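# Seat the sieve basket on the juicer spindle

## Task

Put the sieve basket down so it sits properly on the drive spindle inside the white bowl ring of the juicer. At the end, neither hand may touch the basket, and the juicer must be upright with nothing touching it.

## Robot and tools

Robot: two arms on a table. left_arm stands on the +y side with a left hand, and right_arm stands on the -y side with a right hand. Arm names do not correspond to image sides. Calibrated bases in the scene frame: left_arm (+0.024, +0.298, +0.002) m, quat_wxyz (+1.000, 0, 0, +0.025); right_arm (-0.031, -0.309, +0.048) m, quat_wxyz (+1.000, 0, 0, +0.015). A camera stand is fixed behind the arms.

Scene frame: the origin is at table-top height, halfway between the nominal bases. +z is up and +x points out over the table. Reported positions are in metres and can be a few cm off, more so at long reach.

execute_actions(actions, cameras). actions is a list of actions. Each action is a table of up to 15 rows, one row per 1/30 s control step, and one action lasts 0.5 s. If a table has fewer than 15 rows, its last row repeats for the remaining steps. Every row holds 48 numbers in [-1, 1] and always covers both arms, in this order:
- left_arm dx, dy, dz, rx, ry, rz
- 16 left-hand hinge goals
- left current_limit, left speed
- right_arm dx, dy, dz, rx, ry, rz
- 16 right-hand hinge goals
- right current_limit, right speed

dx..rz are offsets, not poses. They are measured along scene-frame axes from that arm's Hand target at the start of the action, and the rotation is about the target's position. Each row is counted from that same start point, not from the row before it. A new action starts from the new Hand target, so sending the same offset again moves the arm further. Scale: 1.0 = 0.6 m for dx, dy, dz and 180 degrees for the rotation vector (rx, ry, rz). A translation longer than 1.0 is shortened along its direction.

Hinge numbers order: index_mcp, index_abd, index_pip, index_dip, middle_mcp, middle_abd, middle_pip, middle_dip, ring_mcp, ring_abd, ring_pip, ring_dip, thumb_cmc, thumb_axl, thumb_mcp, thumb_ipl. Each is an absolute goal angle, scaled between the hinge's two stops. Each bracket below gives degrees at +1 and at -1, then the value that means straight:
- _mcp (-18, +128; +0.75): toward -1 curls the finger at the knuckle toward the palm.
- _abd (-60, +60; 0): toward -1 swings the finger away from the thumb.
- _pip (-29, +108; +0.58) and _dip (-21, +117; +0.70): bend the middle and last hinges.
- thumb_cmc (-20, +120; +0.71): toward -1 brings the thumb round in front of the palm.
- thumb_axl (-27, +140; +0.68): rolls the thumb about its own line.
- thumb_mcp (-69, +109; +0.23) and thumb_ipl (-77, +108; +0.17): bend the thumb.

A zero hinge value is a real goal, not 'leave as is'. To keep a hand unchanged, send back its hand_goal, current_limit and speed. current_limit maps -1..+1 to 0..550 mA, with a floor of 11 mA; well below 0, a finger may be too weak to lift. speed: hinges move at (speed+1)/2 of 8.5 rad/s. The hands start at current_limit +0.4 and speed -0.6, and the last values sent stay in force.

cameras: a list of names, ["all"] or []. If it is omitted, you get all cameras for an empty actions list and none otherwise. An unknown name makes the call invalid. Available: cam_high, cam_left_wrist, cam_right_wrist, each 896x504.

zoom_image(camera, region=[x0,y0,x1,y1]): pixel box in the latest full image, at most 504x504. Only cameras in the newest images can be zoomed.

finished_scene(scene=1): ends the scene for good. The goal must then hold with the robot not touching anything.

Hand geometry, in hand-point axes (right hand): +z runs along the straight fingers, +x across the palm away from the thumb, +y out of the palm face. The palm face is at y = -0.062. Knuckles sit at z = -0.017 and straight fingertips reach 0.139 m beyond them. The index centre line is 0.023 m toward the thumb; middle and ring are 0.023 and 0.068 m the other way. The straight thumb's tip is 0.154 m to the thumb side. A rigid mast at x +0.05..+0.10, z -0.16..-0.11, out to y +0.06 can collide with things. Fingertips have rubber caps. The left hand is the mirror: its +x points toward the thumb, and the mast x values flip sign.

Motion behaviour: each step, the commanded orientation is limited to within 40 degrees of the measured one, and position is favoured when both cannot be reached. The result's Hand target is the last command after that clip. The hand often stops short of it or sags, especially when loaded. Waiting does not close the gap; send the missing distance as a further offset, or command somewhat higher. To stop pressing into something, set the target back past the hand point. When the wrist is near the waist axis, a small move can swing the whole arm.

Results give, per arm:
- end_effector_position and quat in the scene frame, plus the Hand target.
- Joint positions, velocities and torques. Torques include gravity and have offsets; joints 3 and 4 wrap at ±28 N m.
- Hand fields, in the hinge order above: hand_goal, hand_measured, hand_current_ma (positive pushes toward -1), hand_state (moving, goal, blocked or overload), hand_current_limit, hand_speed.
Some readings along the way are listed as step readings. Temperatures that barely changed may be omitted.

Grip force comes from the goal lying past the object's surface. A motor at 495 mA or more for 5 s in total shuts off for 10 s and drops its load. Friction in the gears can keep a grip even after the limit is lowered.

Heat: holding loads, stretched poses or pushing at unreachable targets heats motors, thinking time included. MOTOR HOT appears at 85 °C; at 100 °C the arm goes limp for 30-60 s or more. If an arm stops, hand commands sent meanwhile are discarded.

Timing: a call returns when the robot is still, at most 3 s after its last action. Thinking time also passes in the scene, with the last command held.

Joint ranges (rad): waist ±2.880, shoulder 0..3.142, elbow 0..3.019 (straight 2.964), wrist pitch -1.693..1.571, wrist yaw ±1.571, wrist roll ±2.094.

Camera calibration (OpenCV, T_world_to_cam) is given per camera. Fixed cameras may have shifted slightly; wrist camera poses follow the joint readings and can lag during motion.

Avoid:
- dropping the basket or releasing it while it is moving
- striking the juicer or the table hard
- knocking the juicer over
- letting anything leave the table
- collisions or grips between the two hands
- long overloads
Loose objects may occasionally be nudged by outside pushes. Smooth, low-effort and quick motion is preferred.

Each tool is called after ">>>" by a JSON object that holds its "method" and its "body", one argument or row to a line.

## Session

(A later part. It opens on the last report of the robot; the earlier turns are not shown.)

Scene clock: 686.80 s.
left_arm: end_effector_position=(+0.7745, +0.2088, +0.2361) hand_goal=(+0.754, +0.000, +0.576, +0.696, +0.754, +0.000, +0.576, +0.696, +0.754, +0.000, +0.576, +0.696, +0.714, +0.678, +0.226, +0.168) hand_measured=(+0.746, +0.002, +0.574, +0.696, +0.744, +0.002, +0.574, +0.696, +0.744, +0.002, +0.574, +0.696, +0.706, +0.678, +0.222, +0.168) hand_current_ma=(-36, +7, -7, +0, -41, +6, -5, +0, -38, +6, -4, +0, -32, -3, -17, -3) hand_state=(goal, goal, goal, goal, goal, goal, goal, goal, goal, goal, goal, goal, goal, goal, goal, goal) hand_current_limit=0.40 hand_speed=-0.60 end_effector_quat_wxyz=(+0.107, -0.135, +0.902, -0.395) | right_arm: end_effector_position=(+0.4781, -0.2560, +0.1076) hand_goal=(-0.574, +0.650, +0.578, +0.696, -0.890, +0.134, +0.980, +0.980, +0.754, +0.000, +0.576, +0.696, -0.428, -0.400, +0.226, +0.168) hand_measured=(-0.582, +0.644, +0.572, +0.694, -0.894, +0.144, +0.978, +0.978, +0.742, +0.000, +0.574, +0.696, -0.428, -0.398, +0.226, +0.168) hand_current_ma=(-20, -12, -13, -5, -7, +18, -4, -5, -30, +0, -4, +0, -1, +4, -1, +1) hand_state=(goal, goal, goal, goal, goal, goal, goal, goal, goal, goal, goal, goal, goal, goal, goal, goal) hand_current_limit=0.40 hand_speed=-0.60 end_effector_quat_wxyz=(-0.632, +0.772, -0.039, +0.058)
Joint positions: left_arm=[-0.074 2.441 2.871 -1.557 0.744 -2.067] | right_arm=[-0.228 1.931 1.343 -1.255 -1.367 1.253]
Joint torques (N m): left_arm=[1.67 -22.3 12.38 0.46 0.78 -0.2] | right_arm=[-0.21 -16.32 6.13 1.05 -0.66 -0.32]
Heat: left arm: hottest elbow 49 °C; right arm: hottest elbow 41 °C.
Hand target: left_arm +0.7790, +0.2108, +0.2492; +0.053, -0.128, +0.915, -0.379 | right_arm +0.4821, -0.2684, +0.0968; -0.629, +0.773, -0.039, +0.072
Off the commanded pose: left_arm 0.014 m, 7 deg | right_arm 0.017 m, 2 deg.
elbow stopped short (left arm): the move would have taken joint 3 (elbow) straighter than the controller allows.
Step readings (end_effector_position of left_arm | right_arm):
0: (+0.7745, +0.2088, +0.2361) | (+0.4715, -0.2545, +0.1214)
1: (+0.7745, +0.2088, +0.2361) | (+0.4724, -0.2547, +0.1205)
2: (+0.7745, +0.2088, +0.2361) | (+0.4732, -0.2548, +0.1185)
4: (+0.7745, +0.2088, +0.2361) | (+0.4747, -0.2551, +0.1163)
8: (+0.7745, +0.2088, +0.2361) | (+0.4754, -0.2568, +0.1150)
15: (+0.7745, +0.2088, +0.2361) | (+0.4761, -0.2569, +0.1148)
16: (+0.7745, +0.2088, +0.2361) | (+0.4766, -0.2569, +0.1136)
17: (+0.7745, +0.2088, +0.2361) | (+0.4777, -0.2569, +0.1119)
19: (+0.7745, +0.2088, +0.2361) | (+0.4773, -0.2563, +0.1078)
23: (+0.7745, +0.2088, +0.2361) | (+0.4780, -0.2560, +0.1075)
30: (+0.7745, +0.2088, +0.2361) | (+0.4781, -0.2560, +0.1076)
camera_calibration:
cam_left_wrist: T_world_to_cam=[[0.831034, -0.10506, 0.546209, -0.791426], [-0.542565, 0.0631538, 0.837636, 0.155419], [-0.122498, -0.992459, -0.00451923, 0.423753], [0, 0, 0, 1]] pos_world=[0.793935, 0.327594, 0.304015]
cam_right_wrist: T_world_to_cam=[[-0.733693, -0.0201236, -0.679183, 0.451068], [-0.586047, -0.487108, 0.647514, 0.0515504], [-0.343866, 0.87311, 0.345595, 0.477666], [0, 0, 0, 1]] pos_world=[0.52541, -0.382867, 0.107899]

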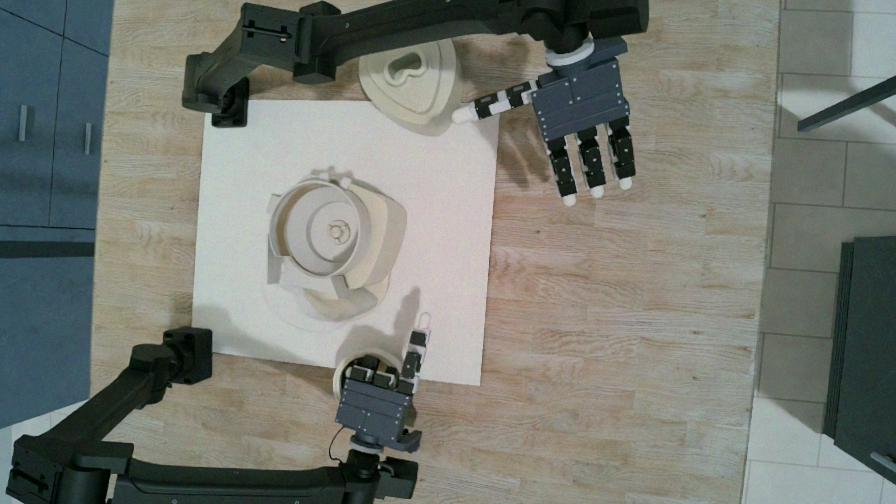

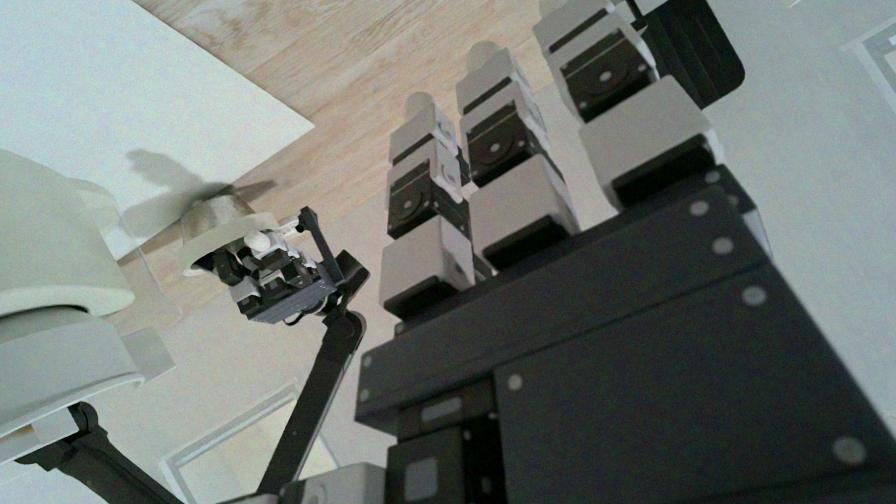

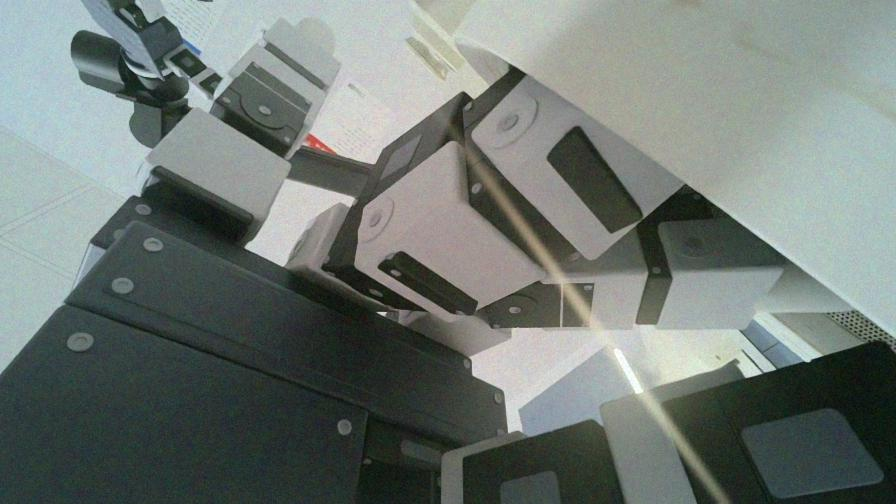

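>>> {"method": "execute_actions", "body": {
  "actions": [
    [[0,0,0,0,0,0,0.754,0,0.576,0.696,0.754,0,0.576,0.696,0.754,0,0.576,0.696,0.714,0.678,0.226,0.168,0.4,-0.6,-0.003,0.0,0.09,0,0,0,-0.658,0.65,0.577,0.696,-0.89,0.25,0.98,0.98,0.754,0,0.576,0.696,-0.4,-0.4,0.226,0.168,0.4,-0.6]]
  ],
  "cameras": ["all"]
}}

>>> {"method": "zoom_image", "body": {
  "camera": "cam_left_wrist",
  "region": [160, 160, 360, 360]
}}

>>> {"method": "zoom_image", "body": {
  "camera": "cam_high",
  "region": [310, 320, 430, 440]
}}

Scene clock: 699.33 s.
left_arm: end_effector_position=(+0.7745, +0.2088, +0.2361) hand_goal=(+0.754, +0.000, +0.576, +0.696, +0.754, +0.000, +0.576, +0.696, +0.754, +0.000, +0.576, +0.696, +0.714, +0.678, +0.226, +0.168) hand_measured=(+0.746, +0.002, +0.574, +0.696, +0.744, +0.002, +0.574, +0.696, +0.744, +0.002, +0.574, +0.696, +0.706, +0.678, +0.222, +0.168) hand_current_ma=(-36, +7, -7, +0, -41, +6, -5, +0, -38, +6, -4, +0, -32, -3, -17, -3) hand_state=(goal, goal, goal, goal, goal, goal, goal, goal, goal, goal, goal, goal, goal, goal, goal, goal) hand_current_limit=0.40 hand_speed=-0.60 end_effector_quat_wxyz=(+0.107, -0.135, +0.902, -0.395) | right_arm: end_effector_position=(+0.4663, -0.2544, +0.1306) hand_goal=(-0.658, +0.650, +0.578, +0.696, -0.890, +0.250, +0.980, +0.980, +0.754, +0.000, +0.576, +0.696, -0.400, -0.400, +0.226, +0.168) hand_measured=(-0.650, +0.642, +0.576, +0.694, -0.888, +0.246, +0.978, +0.978, +0.742, +0.000, +0.574, +0.696, -0.408, -0.398, +0.224, +0.168) hand_current_ma=(+17, -16, -3, -3, +3, -7, -4, -5, -31, +0, -4, +0, -15, +4, -6, +0) hand_state=(goal, goal, goal, goal, goal, goal, goal, goal, goal, goal, goal, goal, goal, goal, goal, goal) hand_current_limit=0.40 hand_speed=-0.60 end_effector_quat_wxyz=(-0.634, +0.771, -0.051, +0.045)
Joint positions: left_arm=[-0.074 2.441 2.871 -1.557 0.744 -2.067] | right_arm=[-0.23 1.889 1.343 -1.333 -1.367 1.251]
Joint torques (N m): left_arm=[1.61 -22.3 12.4 0.44 0.78 -0.2] | right_arm=[-0.44 -19.02 9.92 -0.49 -0.63 -0.26]
Heat: left arm: hottest elbow 49 °C; right arm: hottest elbow 41 °C.
Hand target: left_arm +0.7790, +0.2108, +0.2492; +0.053, -0.128, +0.915, -0.379 | right_arm +0.4803, -0.2684, +0.1508; -0.629, +0.773, -0.039, +0.072
Off the commanded pose: left_arm 0.014 m, 7 deg | right_arm 0.028 m, 3 deg.
elbow stopped short (left arm): the move would have taken joint 3 (elbow) straighter than the controller allows.
Step readings (end_effector_position of left_arm | right_arm):
0: (+0.7745, +0.2088, +0.2361) | (+0.4781, -0.2560, +0.1076)
1: (+0.7745, +0.2088, +0.2361) | (+0.4763, -0.2556, +0.1095)
2: (+0.7745, +0.2088, +0.2361) | (+0.4737, -0.2552, +0.1117)
4: (+0.7745, +0.2088, +0.2361) | (+0.4702, -0.2545, +0.1178)
8: (+0.7745, +0.2088, +0.2361) | (+0.4674, -0.2547, +0.1288)
15: (+0.7745, +0.2088, +0.2361) | (+0.4663, -0.2544, +0.1306)
camera_calibration:
cam_left_wrist: T_world_to_cam=[[0.831034, -0.10506, 0.546209, -0.791426], [-0.542565, 0.0631538, 0.837636, 0.155419], [-0.122498, -0.992459, -0.00451923, 0.423753], [0, 0, 0, 1]] pos_world=[0.793935, 0.327594, 0.304015]
cam_right_wrist: T_world_to_cam=[[-0.756606, -0.0149144, -0.653701, 0.466673], [-0.564034, -0.490855, 0.664023, 0.0171344], [-0.330776, 0.871114, 0.362971, 0.455436], [0, 0, 0, 1]] pos_world=[0.5134, -0.381366, 0.128377]

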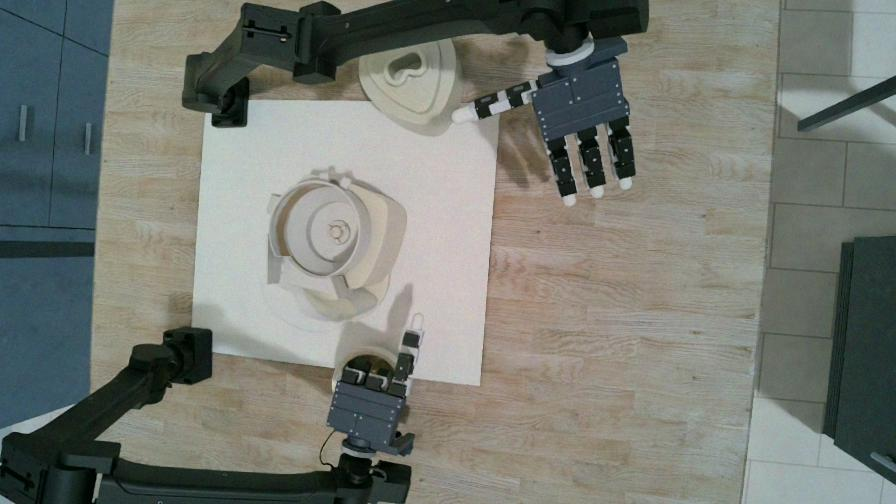

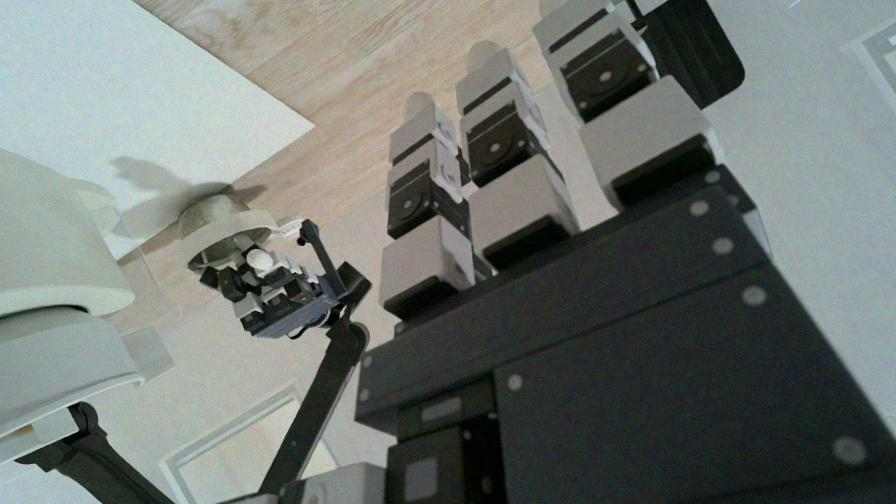

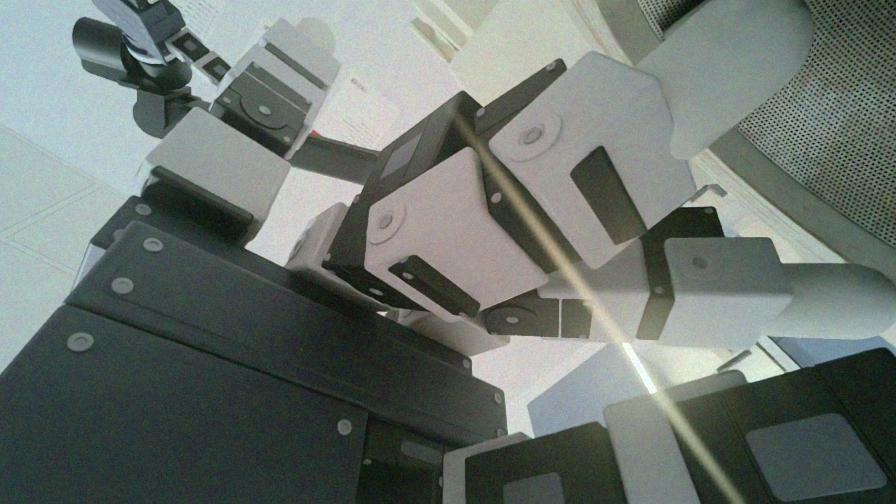

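Scaled by 2.520 from the camera's 896x504 image, which has a finer 1280x720 frame.

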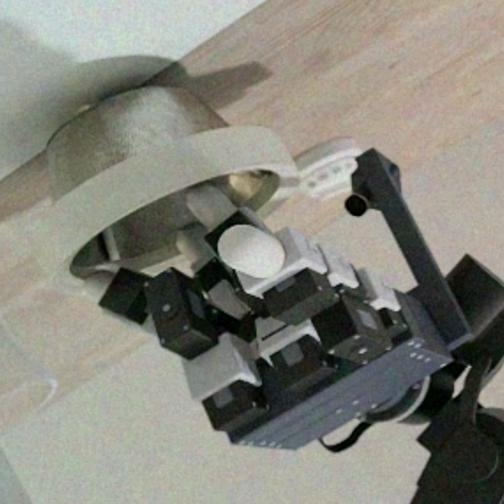

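Scaled by 4.200 from the camera's 896x504 image, which has a finer 1280x720 frame.

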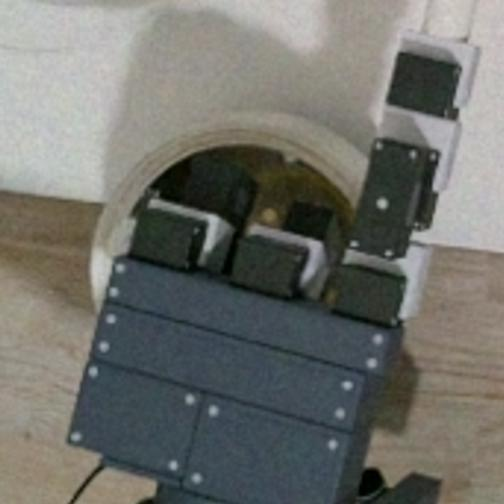

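>>> {"method": "execute_actions", "body": {
  "actions": [
    [[0,0,0,0,0,0,0.754,0,0.576,0.696,0.754,0,0.576,0.696,0.754,0,0.576,0.696,0.714,0.678,0.226,0.168,0.4,-0.6,0.006,-0.012,-0.06,0,0,0,-0.658,0.65,0.577,0.696,-0.89,0.25,0.98,0.98,0.754,0,0.576,0.696,-0.4,-0.4,0.226,0.168,0.4,-0.6]]
  ],
  "cameras": ["all"]
}}

>>> {"method": "zoom_image", "body": {
  "camera": "cam_left_wrist",
  "region": [160, 160, 360, 360]
}}

>>> {"method": "zoom_image", "body": {
  "camera": "cam_high",
  "region": [310, 320, 430, 440]
}}

Scene clock: 720.93 s.
left_arm: end_effector_position=(+0.7745, +0.2088, +0.2361) hand_goal=(+0.754, +0.000, +0.576, +0.696, +0.754, +0.000, +0.576, +0.696, +0.754, +0.000, +0.576, +0.696, +0.714, +0.678, +0.226, +0.168) hand_measured=(+0.746, +0.002, +0.574, +0.696, +0.744, +0.002, +0.574, +0.696, +0.744, +0.002, +0.574, +0.696, +0.706, +0.678, +0.222, +0.168) hand_current_ma=(-36, +7, -7, +0, -41, +6, -5, +0, -38, +6, -4, +0, -32, -3, -17, -3) hand_state=(goal, goal, goal, goal, goal, goal, goal, goal, goal, goal, goal, goal, goal, goal, goal, goal) hand_current_limit=0.40 hand_speed=-0.60 end_effector_quat_wxyz=(+0.107, -0.135, +0.902, -0.395) | right_arm: end_effector_position=(+0.4690, -0.2641, +0.1059) hand_goal=(-0.658, +0.650, +0.578, +0.696, -0.890, +0.250, +0.980, +0.980, +0.754, +0.000, +0.576, +0.696, -0.400, -0.400, +0.226, +0.168) hand_measured=(-0.656, +0.642, +0.576, +0.694, -0.888, +0.246, +0.978, +0.978, +0.742, +0.000, +0.574, +0.696, -0.404, -0.398, +0.224, +0.168) hand_current_ma=(+3, -14, -3, -3, +3, -6, -4, -5, -30, +0, -4, +0, -5, +4, -4, +0) hand_state=(goal, goal, goal, goal, goal, goal, goal, goal, goal, goal, goal, goal, goal, goal, goal, goal) hand_current_limit=0.40 hand_speed=-0.60 end_effector_quat_wxyz=(-0.634, +0.770, -0.052, +0.049)
Joint positions: left_arm=[-0.074 2.441 2.871 -1.557 0.744 -2.067] | right_arm=[-0.248 1.94 1.343 -1.332 -1.365 1.197]
Joint torques (N m): left_arm=[1.61 -22.24 12.38 0.46 0.78 -0.2] | right_arm=[0.21 -17.55 9.31 0.12 -0.54 -0.29]
Heat: left arm: hottest elbow 49 °C; right arm: hottest elbow 42 °C.
Hand target: left_arm +0.7790, +0.2108, +0.2492; +0.053, -0.128, +0.915, -0.379 | right_arm +0.4839, -0.2756, +0.1148; -0.629, +0.773, -0.039, +0.072
Off the commanded pose: left_arm 0.014 m, 7 deg | right_arm 0.021 m, 3 deg.
elbow stopped short (left arm): the move would have taken joint 3 (elbow) straighter than the controller allows.
Step readings (end_effector_position of left_arm | right_arm):
0: (+0.7745, +0.2088, +0.2361) | (+0.4663, -0.2544, +0.1306)
1: (+0.7745, +0.2088, +0.2361) | (+0.4668, -0.2546, +0.1296)
2: (+0.7745, +0.2088, +0.2361) | (+0.4676, -0.2555, +0.1280)
4: (+0.7745, +0.2088, +0.2361) | (+0.4683, -0.2578, +0.1214)
8: (+0.7745, +0.2088, +0.2361) | (+0.4682, -0.2617, +0.1083)
15: (+0.7745, +0.2088, +0.2361) | (+0.4688, -0.2641, +0.1060)
camera_calibration:
cam_left_wrist: T_world_to_cam=[[0.831034, -0.10506, 0.546209, -0.791426], [-0.542565, 0.0631538, 0.837636, 0.155419], [-0.122498, -0.992459, -0.00451923, 0.423753], [0, 0, 0, 1]] pos_world=[0.793935, 0.327594, 0.304015]
cam_right_wrist: T_world_to_cam=[[-0.753908, -0.00867496, -0.656923, 0.453186], [-0.570483, -0.487279, 0.661142, 0.0344713], [-0.32584, 0.873203, 0.362414, 0.47194], [0, 0, 0, 1]] pos_world=[0.515103, -0.391371, 0.10388]

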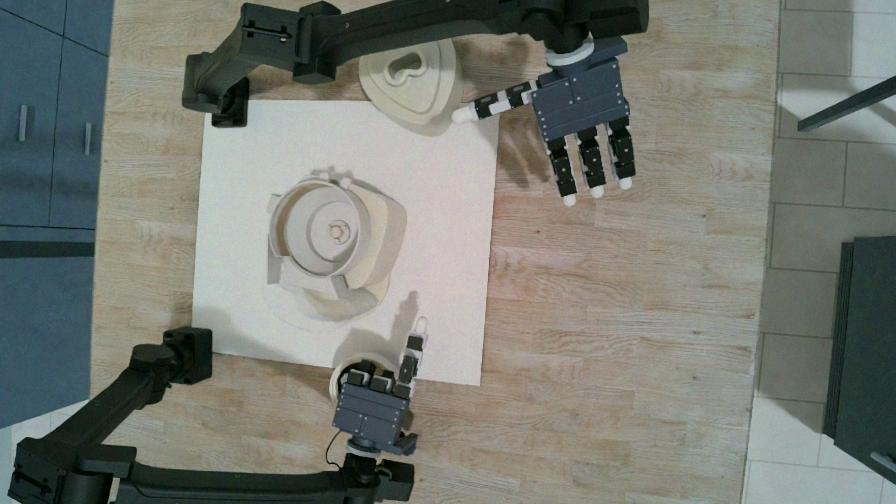

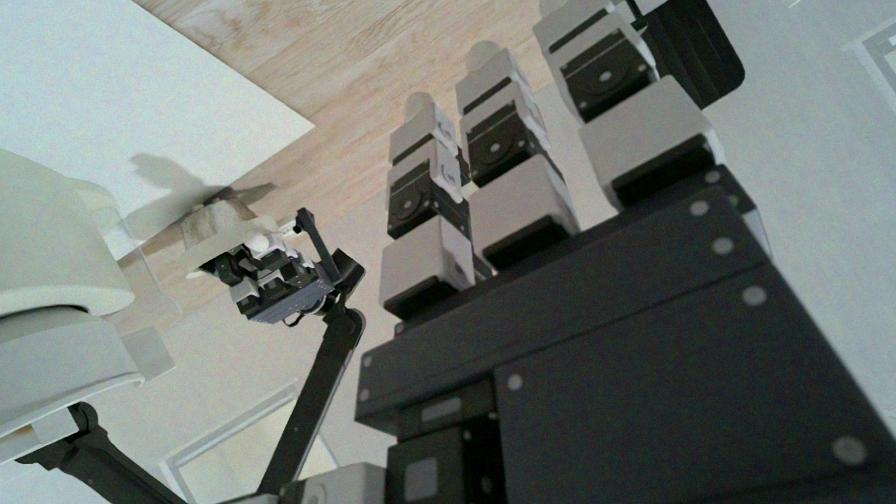

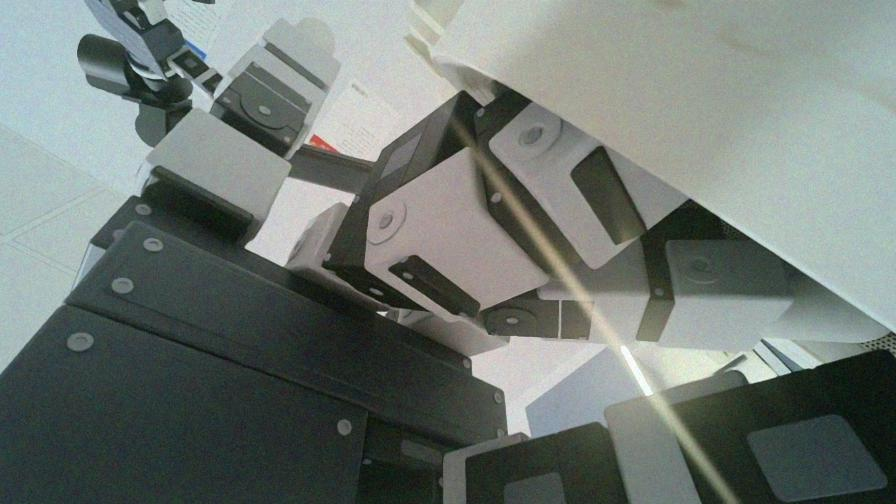

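Scaled by 2.520 from the camera's 896x504 image, which has a finer 1280x720 frame.

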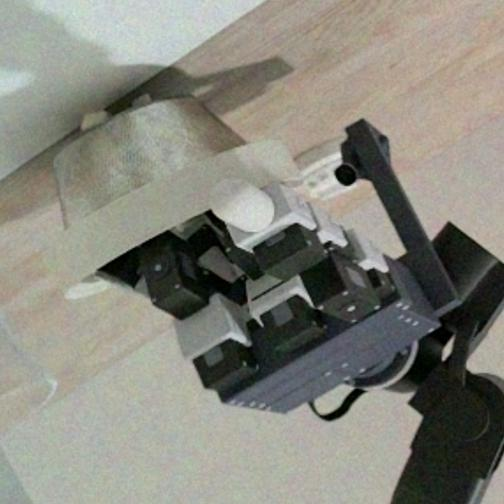

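Scaled by 4.200 from the camera's 896x504 image, which has a finer 1280x720 frame.

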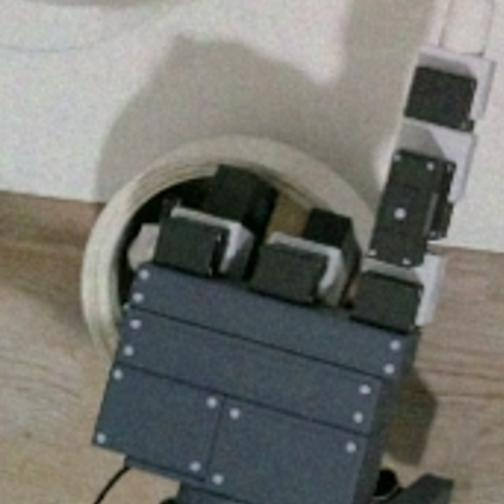

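>>> {"method": "execute_actions", "body": {
  "actions": [
    [[0,0,0,0,0,0,0.754,0,0.576,0.696,0.754,0,0.576,0.696,0.754,0,0.576,0.696,0.714,0.678,0.226,0.168,0.4,-0.6,0.0,0.0,0.17,0,0,0,-0.658,0.65,0.577,0.696,-0.89,0.25,0.98,0.98,0.754,0,0.576,0.696,-0.4,-0.4,0.226,0.168,0.4,-0.6]],
    [[0,0,0,0,0,0,0.754,0,0.576,0.696,0.754,0,0.576,0.696,0.754,0,0.576,0.696,0.714,0.678,0.226,0.168,0.4,-0.6,0.0,-0.17,0.03,0,0,0,-0.658,0.65,0.577,0.696,-0.89,0.25,0.98,0.98,0.754,0,0.576,0.696,-0.4,-0.4,0.226,0.168,0.4,-0.6]]
  ],
  "cameras": ["all"]
}}

>>> {"method": "zoom_image", "body": {
  "camera": "cam_left_wrist",
  "region": [160, 160, 360, 360]
}}

>>> {"method": "zoom_image", "body": {
  "camera": "cam_high",
  "region": [310, 320, 430, 440]
}}

Scene clock: 732.33 s.
left_arm: end_effector_position=(+0.7745, +0.2088, +0.2361) hand_goal=(+0.754, +0.000, +0.576, +0.696, +0.754, +0.000, +0.576, +0.696, +0.754, +0.000, +0.576, +0.696, +0.714, +0.678, +0.226, +0.168) hand_measured=(+0.746, +0.002, +0.574, +0.696, +0.744, +0.002, +0.574, +0.696, +0.744, +0.002, +0.574, +0.696, +0.706, +0.678, +0.222, +0.168) hand_current_ma=(-36, +7, -7, +0, -41, +6, -5, +0, -38, +6, -4, +0, -32, -3, -17, -3) hand_state=(goal, goal, goal, goal, goal, goal, goal, goal, goal, goal, goal, goal, goal, goal, goal, goal) hand_current_limit=0.40 hand_speed=-0.60 end_effector_quat_wxyz=(+0.107, -0.135, +0.902, -0.395) | right_arm: end_effector_position=(+0.4717, -0.3731, +0.2217) hand_goal=(-0.658, +0.650, +0.578, +0.696, -0.890, +0.250, +0.980, +0.980, +0.754, +0.000, +0.576, +0.696, -0.400, -0.400, +0.226, +0.168) hand_measured=(-0.654, +0.642, +0.578, +0.694, -0.884, +0.246, +0.978, +0.978, +0.742, +0.000, +0.574, +0.696, -0.404, -0.398, +0.224, +0.168) hand_current_ma=(+7, -13, +0, -3, +12, -5, -2, -4, -30, -1, -4, +0, -8, +4, -5, +0) hand_state=(goal, goal, goal, goal, goal, goal, goal, goal, goal, goal, goal, goal, goal, goal, goal, goal) hand_current_limit=0.40 hand_speed=-0.60 end_effector_quat_wxyz=(-0.598, +0.789, -0.095, +0.103)
Joint positions: left_arm=[-0.074 2.441 2.871 -1.557 0.744 -2.067] | right_arm=[-0.44 1.831 1.544 -1.689 -1.28 1.099]
Joint torques (N m): left_arm=[1.67 -22.24 12.4 0.44 0.78 -0.2] | right_arm=[1.2 -16.79 11.86 -0.65 -0.62 -0.26]
Heat: left arm: hottest elbow 49 °C; right arm: hottest elbow 42 °C.
Hand target: left_arm +0.7790, +0.2108, +0.2492; +0.053, -0.128, +0.915, -0.379 | right_arm +0.4839, -0.3776, +0.2348; -0.629, +0.773, -0.039, +0.072
Off the commanded pose: left_arm 0.014 m, 7 deg | right_arm 0.018 m, 8 deg.
elbow stopped short (left arm): the move would have taken joint 3 (elbow) straighter than the controller allows.
joint sent to its limit (right arm) — joint 4 (wrist pitch), lower limit. The joint targets are off in position and orientation.
Step readings (end_effector_position of left_arm | right_arm):
0: (+0.7745, +0.2088, +0.2361) | (+0.4690, -0.2641, +0.1059)
1: (+0.7745, +0.2088, +0.2361) | (+0.4675, -0.2641, +0.1100)
2: (+0.7745, +0.2088, +0.2361) | (+0.4637, -0.2634, +0.1172)
4: (+0.7745, +0.2088, +0.2361) | (+0.4602, -0.2627, +0.1410)
8: (+0.7745, +0.2088, +0.2361) | (+0.4695, -0.2647, +0.1932)
15: (+0.7745, +0.2088, +0.2361) | (+0.4746, -0.2659, +0.2112)
16: (+0.7745, +0.2088, +0.2361) | (+0.4715, -0.2718, +0.2096)
17: (+0.7745, +0.2088, +0.2361) | (+0.4657, -0.2793, +0.2089)
19: (+0.7745, +0.2088, +0.2361) | (+0.4617, -0.3090, +0.2107)
23: (+0.7745, +0.2088, +0.2361) | (+0.4658, -0.3754, +0.2187)
30: (+0.7745, +0.2088, +0.2361) | (+0.4695, -0.3885, +0.2224)
camera_calibration:
cam_left_wrist: T_world_to_cam=[[0.831034, -0.10506, 0.546209, -0.791426], [-0.542565, 0.0631538, 0.837636, 0.155419], [-0.122498, -0.992459, -0.00451923, 0.423753], [0, 0, 0, 1]] pos_world=[0.793935, 0.327594, 0.304015]
cam_right_wrist: T_world_to_cam=[[-0.73544, 0.0395112, -0.676437, 0.543946], [-0.644512, -0.348894, 0.680351, -0.0112653], [-0.209124, 0.936329, 0.282056, 0.512399], [0, 0, 0, 1]] pos_world=[0.499933, -0.505196, 0.231084]

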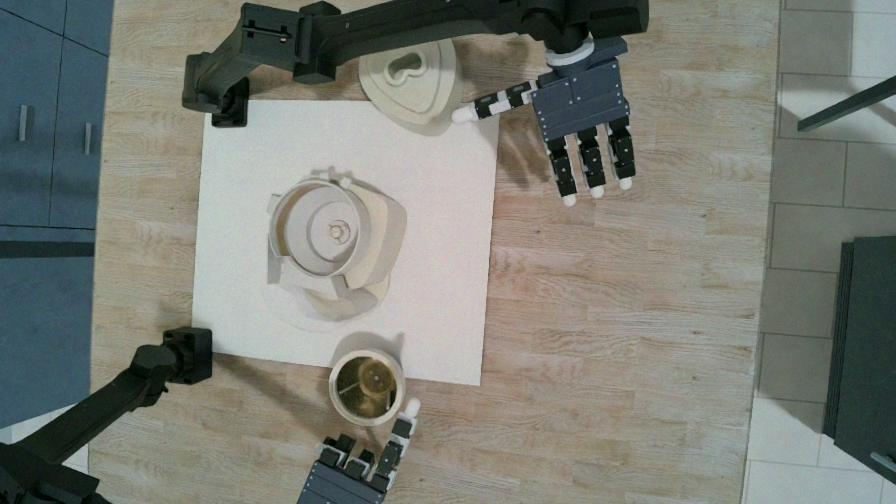

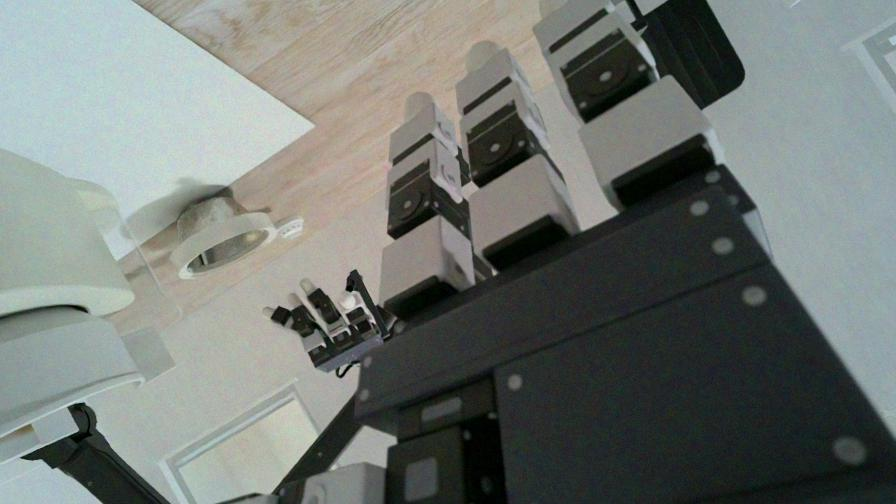

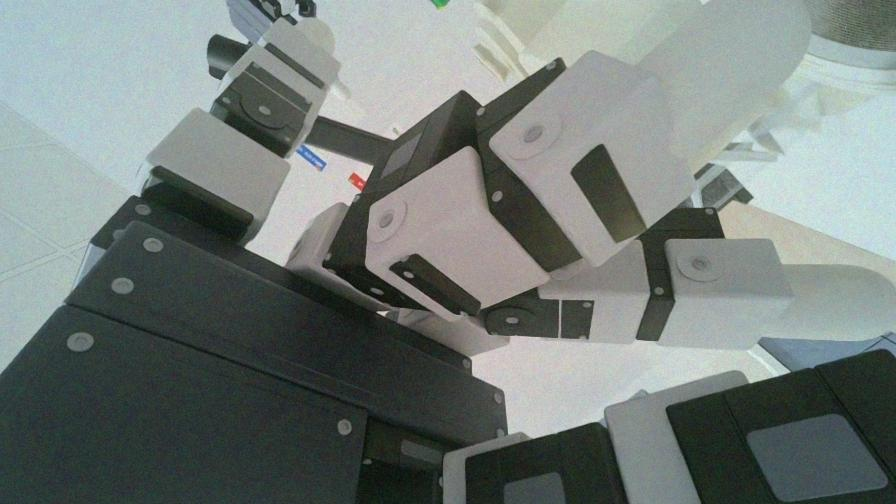

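Scaled by 2.520 from the camera's 896x504 image, which has a finer 1280x720 frame.

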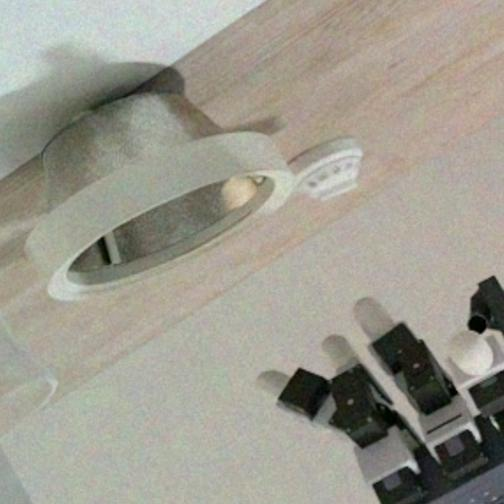

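Scaled by 4.200 from the camera's 896x504 image, which has a finer 1280x720 frame.

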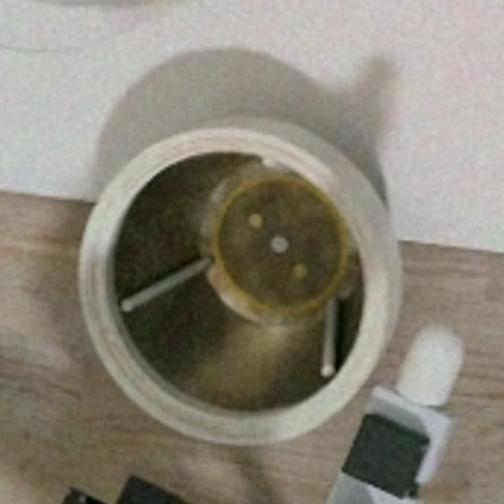

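>>> {"method": "execute_actions", "body": {
  "actions": [
    [[0,0,0,0,0,0,0.754,0,0.576,0.696,0.754,0,0.576,0.696,0.754,0,0.576,0.696,0.714,0.678,0.226,0.168,0.4,-0.6,0.012,0.18,-0.0,0,0,0,-0.658,0.65,0.577,0.696,-0.89,0.25,0.98,0.98,0.754,0,0.576,0.696,-0.4,-0.4,0.226,0.168,0.4,-0.6]],
    [[0,0,0,0,0,0,0.754,0,0.576,0.696,0.754,0,0.576,0.696,0.754,0,0.576,0.696,0.714,0.678,0.226,0.168,0.4,-0.6,0.0,0,-0.125,0,0,0,-0.658,0.65,0.577,0.696,-0.89,0.25,0.98,0.98,0.754,0,0.576,0.696,-0.4,-0.4,0.226,0.168,0.4,-0.6]]
  ],
  "cameras": ["cam_high"]
}}

>>> {"method": "zoom_image", "body": {
  "camera": "cam_high",
  "region": [310, 320, 430, 440]
}}

Scene clock: 747.00 s.
left_arm: end_effector_position=(+0.7745, +0.2088, +0.2361) hand_goal=(+0.754, +0.000, +0.576, +0.696, +0.754, +0.000, +0.576, +0.696, +0.754, +0.000, +0.576, +0.696, +0.714, +0.678, +0.226, +0.168) hand_measured=(+0.746, +0.002, +0.574, +0.696, +0.744, +0.002, +0.574, +0.696, +0.744, +0.002, +0.574, +0.696, +0.706, +0.678, +0.222, +0.168) hand_current_ma=(-36, +7, -7, +0, -41, +6, -5, +0, -38, +6, -4, +0, -32, -3, -17, -3) hand_state=(goal, goal, goal, goal, goal, goal, goal, goal, goal, goal, goal, goal, goal, goal, goal, goal) hand_current_limit=0.40 hand_speed=-0.60 end_effector_quat_wxyz=(+0.107, -0.135, +0.902, -0.395) | right_arm: end_effector_position=(+0.4851, -0.2668, +0.1441) hand_goal=(-0.658, +0.650, +0.578, +0.696, -0.890, +0.250, +0.980, +0.980, +0.754, +0.000, +0.576, +0.696, -0.400, -0.400, +0.226, +0.168) hand_measured=(-0.656, +0.644, +0.578, +0.694, -0.886, +0.248, +0.978, +0.978, +0.742, +0.000, +0.574, +0.696, -0.404, -0.398, +0.224, +0.168) hand_current_ma=(+4, -10, +0, -3, +9, -4, -2, -4, -28, +0, -4, +0, -6, +4, -4, +0) hand_state=(goal, goal, goal, goal, goal, goal, goal, goal, goal, goal, goal, goal, goal, goal, goal, goal) hand_current_limit=0.40 hand_speed=-0.60 end_effector_quat_wxyz=(-0.633, +0.771, -0.048, +0.056)
Joint positions: left_arm=[-0.074 2.441 2.871 -1.557 0.744 -2.067] | right_arm=[-0.247 1.911 1.418 -1.396 -1.366 1.22]
Joint torques (N m): left_arm=[1.61 -22.3 12.4 0.43 0.78 -0.2] | right_arm=[0.38 -19.9 7.88 0.73 -0.7 0.02]
Heat: left arm: hottest elbow 49 °C; right arm: hottest elbow 43 °C.
Hand target: left_arm +0.7790, +0.2108, +0.2492; +0.053, -0.128, +0.915, -0.379 | right_arm +0.4912, -0.2696, +0.1598; -0.629, +0.773, -0.039, +0.072
Off the commanded pose: left_arm 0.014 m, 7 deg | right_arm 0.017 m, 2 deg.
elbow stopped short (left arm): the move would have taken joint 3 (elbow) straighter than the controller allows.
Step readings (end_effector_position of left_arm | right_arm):
0: (+0.7745, +0.2088, +0.2361) | (+0.4717, -0.3731, +0.2217)
1: (+0.7745, +0.2088, +0.2361) | (+0.4738, -0.3674, +0.2238)
2: (+0.7745, +0.2088, +0.2361) | (+0.4766, -0.3610, +0.2261)
4: (+0.7745, +0.2088, +0.2361) | (+0.4816, -0.3315, +0.2263)
8: (+0.7745, +0.2088, +0.2361) | (+0.4860, -0.2677, +0.2262)
15: (+0.7745, +0.2088, +0.2361) | (+0.4869, -0.2515, +0.2253)
16: (+0.7745, +0.2088, +0.2361) | (+0.4881, -0.2543, +0.2203)
17: (+0.7745, +0.2088, +0.2361) | (+0.4890, -0.2571, +0.2136)
19: (+0.7745, +0.2088, +0.2361) | (+0.4864, -0.2621, +0.1912)
23: (+0.7745, +0.2088, +0.2361) | (+0.4838, -0.2664, +0.1525)
30: (+0.7745, +0.2088, +0.2361) | (+0.4852, -0.2668, +0.1441)
Images, in order (width x height): cam_high 896x504.

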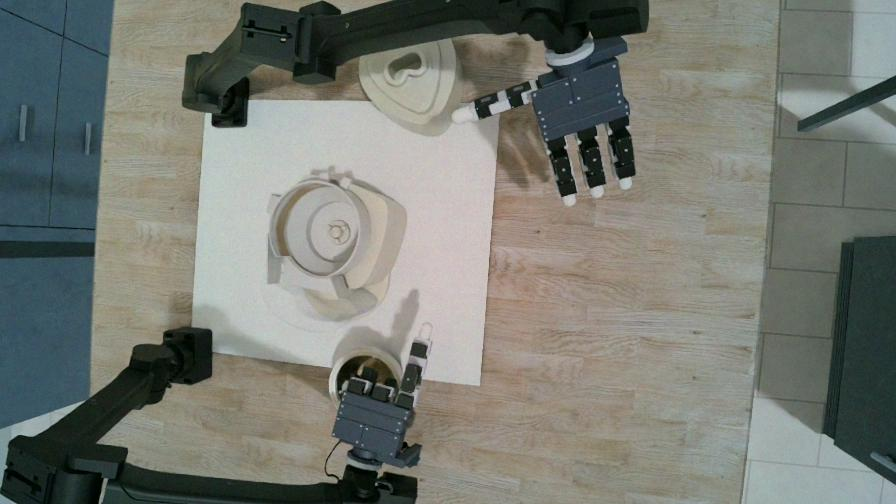

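Scaled by 4.200 from the camera's 896x504 image, which has a finer 1280x720 frame.

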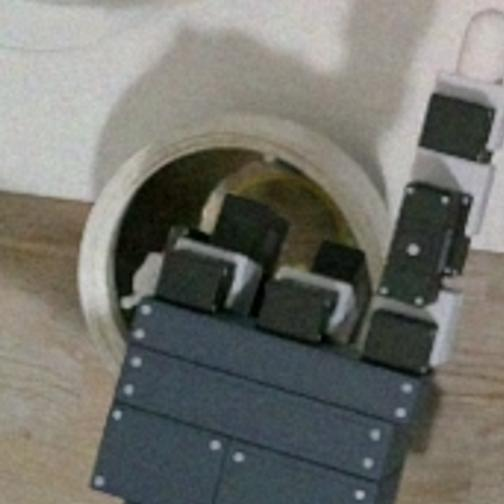

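>>> {"method": "execute_actions", "body": {
  "actions": [
    [[0,0,0,0,0,0,0.754,0,0.576,0.696,0.754,0,0.576,0.696,0.754,0,0.576,0.696,0.714,0.678,0.226,0.168,0.4,-0.6,-0.012,0.004,-0.055,0,0,0,-0.658,0.65,0.577,0.696,-0.89,0.25,0.98,0.98,0.754,0,0.576,0.696,-0.4,-0.4,0.226,0.168,0.4,-0.6]]
  ],
  "cameras": ["all"]
}}

>>> {"method": "zoom_image", "body": {
  "camera": "cam_left_wrist",
  "region": [160, 160, 360, 360]
}}

>>> {"method": "zoom_image", "body": {
  "camera": "cam_high",
  "region": [310, 320, 430, 440]
}}

Scene clock: 755.23 s.
left_arm: end_effector_position=(+0.7745, +0.2088, +0.2361) hand_goal=(+0.754, +0.000, +0.576, +0.696, +0.754, +0.000, +0.576, +0.696, +0.754, +0.000, +0.576, +0.696, +0.714, +0.678, +0.226, +0.168) hand_measured=(+0.746, +0.002, +0.574, +0.696, +0.744, +0.002, +0.574, +0.696, +0.744, +0.002, +0.574, +0.696, +0.706, +0.678, +0.222, +0.168) hand_current_ma=(-36, +7, -7, +0, -41, +6, -5, +0, -38, +6, -4, +0, -32, -3, -17, -3) hand_state=(goal, goal, goal, goal, goal, goal, goal, goal, goal, goal, goal, goal, goal, goal, goal, goal) hand_current_limit=0.40 hand_speed=-0.60 end_effector_quat_wxyz=(+0.107, -0.135, +0.902, -0.395) | right_arm: end_effector_position=(+0.4798, -0.2656, +0.1225) hand_goal=(-0.658, +0.650, +0.578, +0.696, -0.890, +0.250, +0.980, +0.980, +0.754, +0.000, +0.576, +0.696, -0.400, -0.400, +0.226, +0.168) hand_measured=(-0.656, +0.644, +0.578, +0.694, -0.886, +0.248, +0.978, +0.978, +0.742, +0.000, +0.574, +0.696, -0.402, -0.398, +0.224, +0.168) hand_current_ma=(+4, -10, +0, -3, +9, -4, -2, -4, -28, +0, -4, +0, -3, +4, -2, +0) hand_state=(goal, goal, goal, goal, goal, goal, goal, goal, goal, goal, goal, goal, goal, goal, goal, goal) hand_current_limit=0.40 hand_speed=-0.60 end_effector_quat_wxyz=(-0.631, +0.772, -0.042, +0.066)
Joint positions: left_arm=[-0.074 2.441 2.871 -1.557 0.744 -2.067] | right_arm=[-0.247 1.912 1.36 -1.303 -1.366 1.231]
Joint torques (N m): left_arm=[1.61 -22.24 12.38 0.44 0.78 -0.2] | right_arm=[0.5 -17.32 7.13 0.54 -0.7 0.04]
Heat: left arm: hottest elbow 49 °C; right arm: hottest elbow 42 °C.
Hand target: left_arm +0.7790, +0.2108, +0.2492; +0.053, -0.128, +0.915, -0.379 | right_arm +0.4839, -0.2672, +0.1268; -0.629, +0.773, -0.039, +0.072
Off the commanded pose: left_arm 0.014 m, 7 deg | right_arm 0.006 m, 1 deg.
elbow stopped short (left arm): the move would have taken joint 3 (elbow) straighter than the controller allows.
Step readings (end_effector_position of left_arm | right_arm):
0: (+0.7745, +0.2088, +0.2361) | (+0.4851, -0.2668, +0.1441)
1: (+0.7745, +0.2088, +0.2361) | (+0.4852, -0.2667, +0.1424)
2: (+0.7745, +0.2088, +0.2361) | (+0.4850, -0.2667, +0.1390)
4: (+0.7745, +0.2088, +0.2361) | (+0.4819, -0.2660, +0.1309)
8: (+0.7745, +0.2088, +0.2361) | (+0.4784, -0.2653, +0.1229)
15: (+0.7745, +0.2088, +0.2361) | (+0.4797, -0.2656, +0.1225)
camera_calibration:
cam_left_wrist: T_world_to_cam=[[0.831034, -0.10506, 0.546209, -0.791426], [-0.542565, 0.0631538, 0.837636, 0.155419], [-0.122498, -0.992459, -0.00451923, 0.423753], [0, 0, 0, 1]] pos_world=[0.793935, 0.327594, 0.304015]
cam_right_wrist: T_world_to_cam=[[-0.727139, -0.011027, -0.686402, 0.462418], [-0.599132, -0.477916, 0.642368, 0.0475394], [-0.335125, 0.878336, 0.340905, 0.479198], [0, 0, 0, 1]] pos_world=[0.525316, -0.393078, 0.123506]

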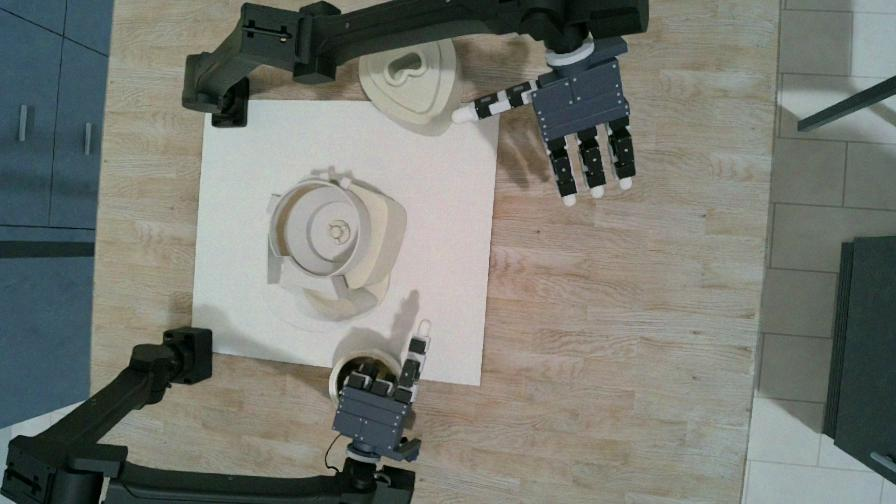

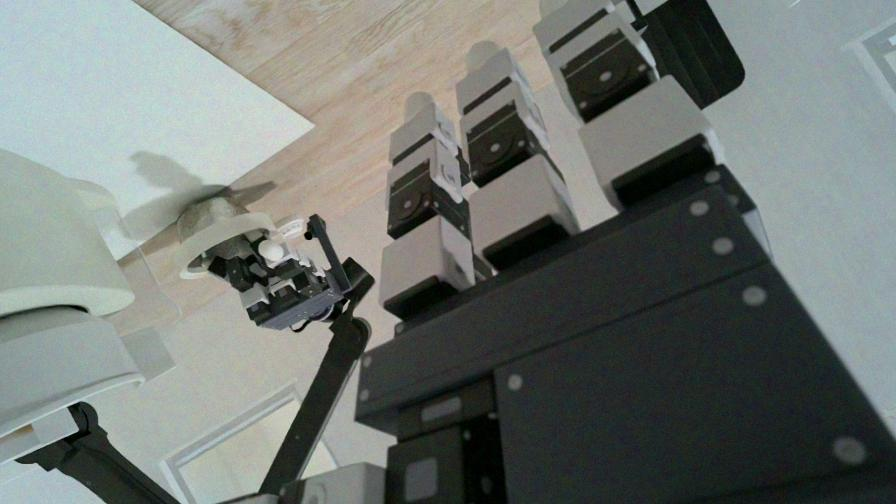

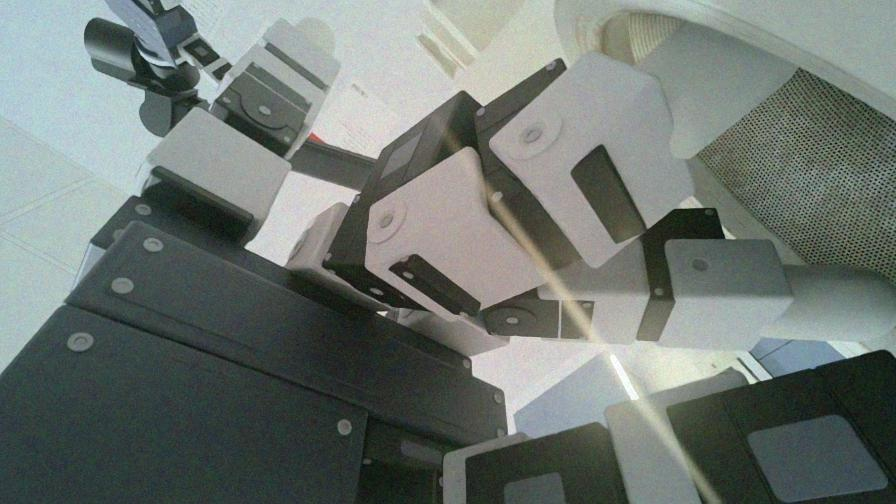

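Scaled by 2.520 from the camera's 896x504 image, which has a finer 1280x720 frame.

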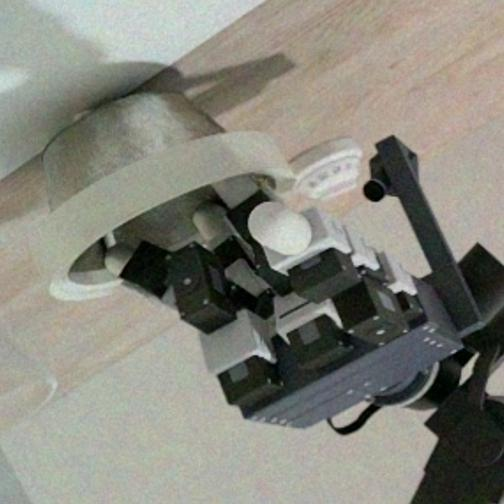

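Scaled by 4.200 from the camera's 896x504 image, which has a finer 1280x720 frame.

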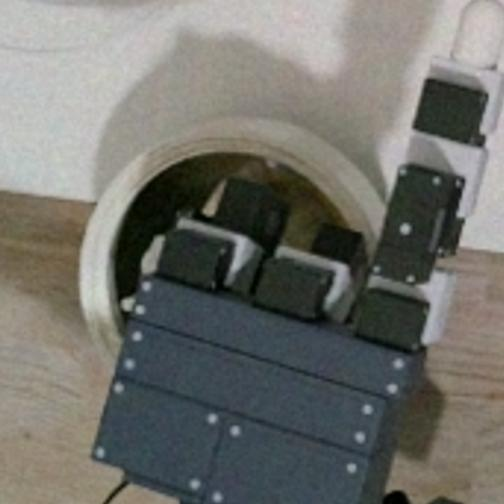

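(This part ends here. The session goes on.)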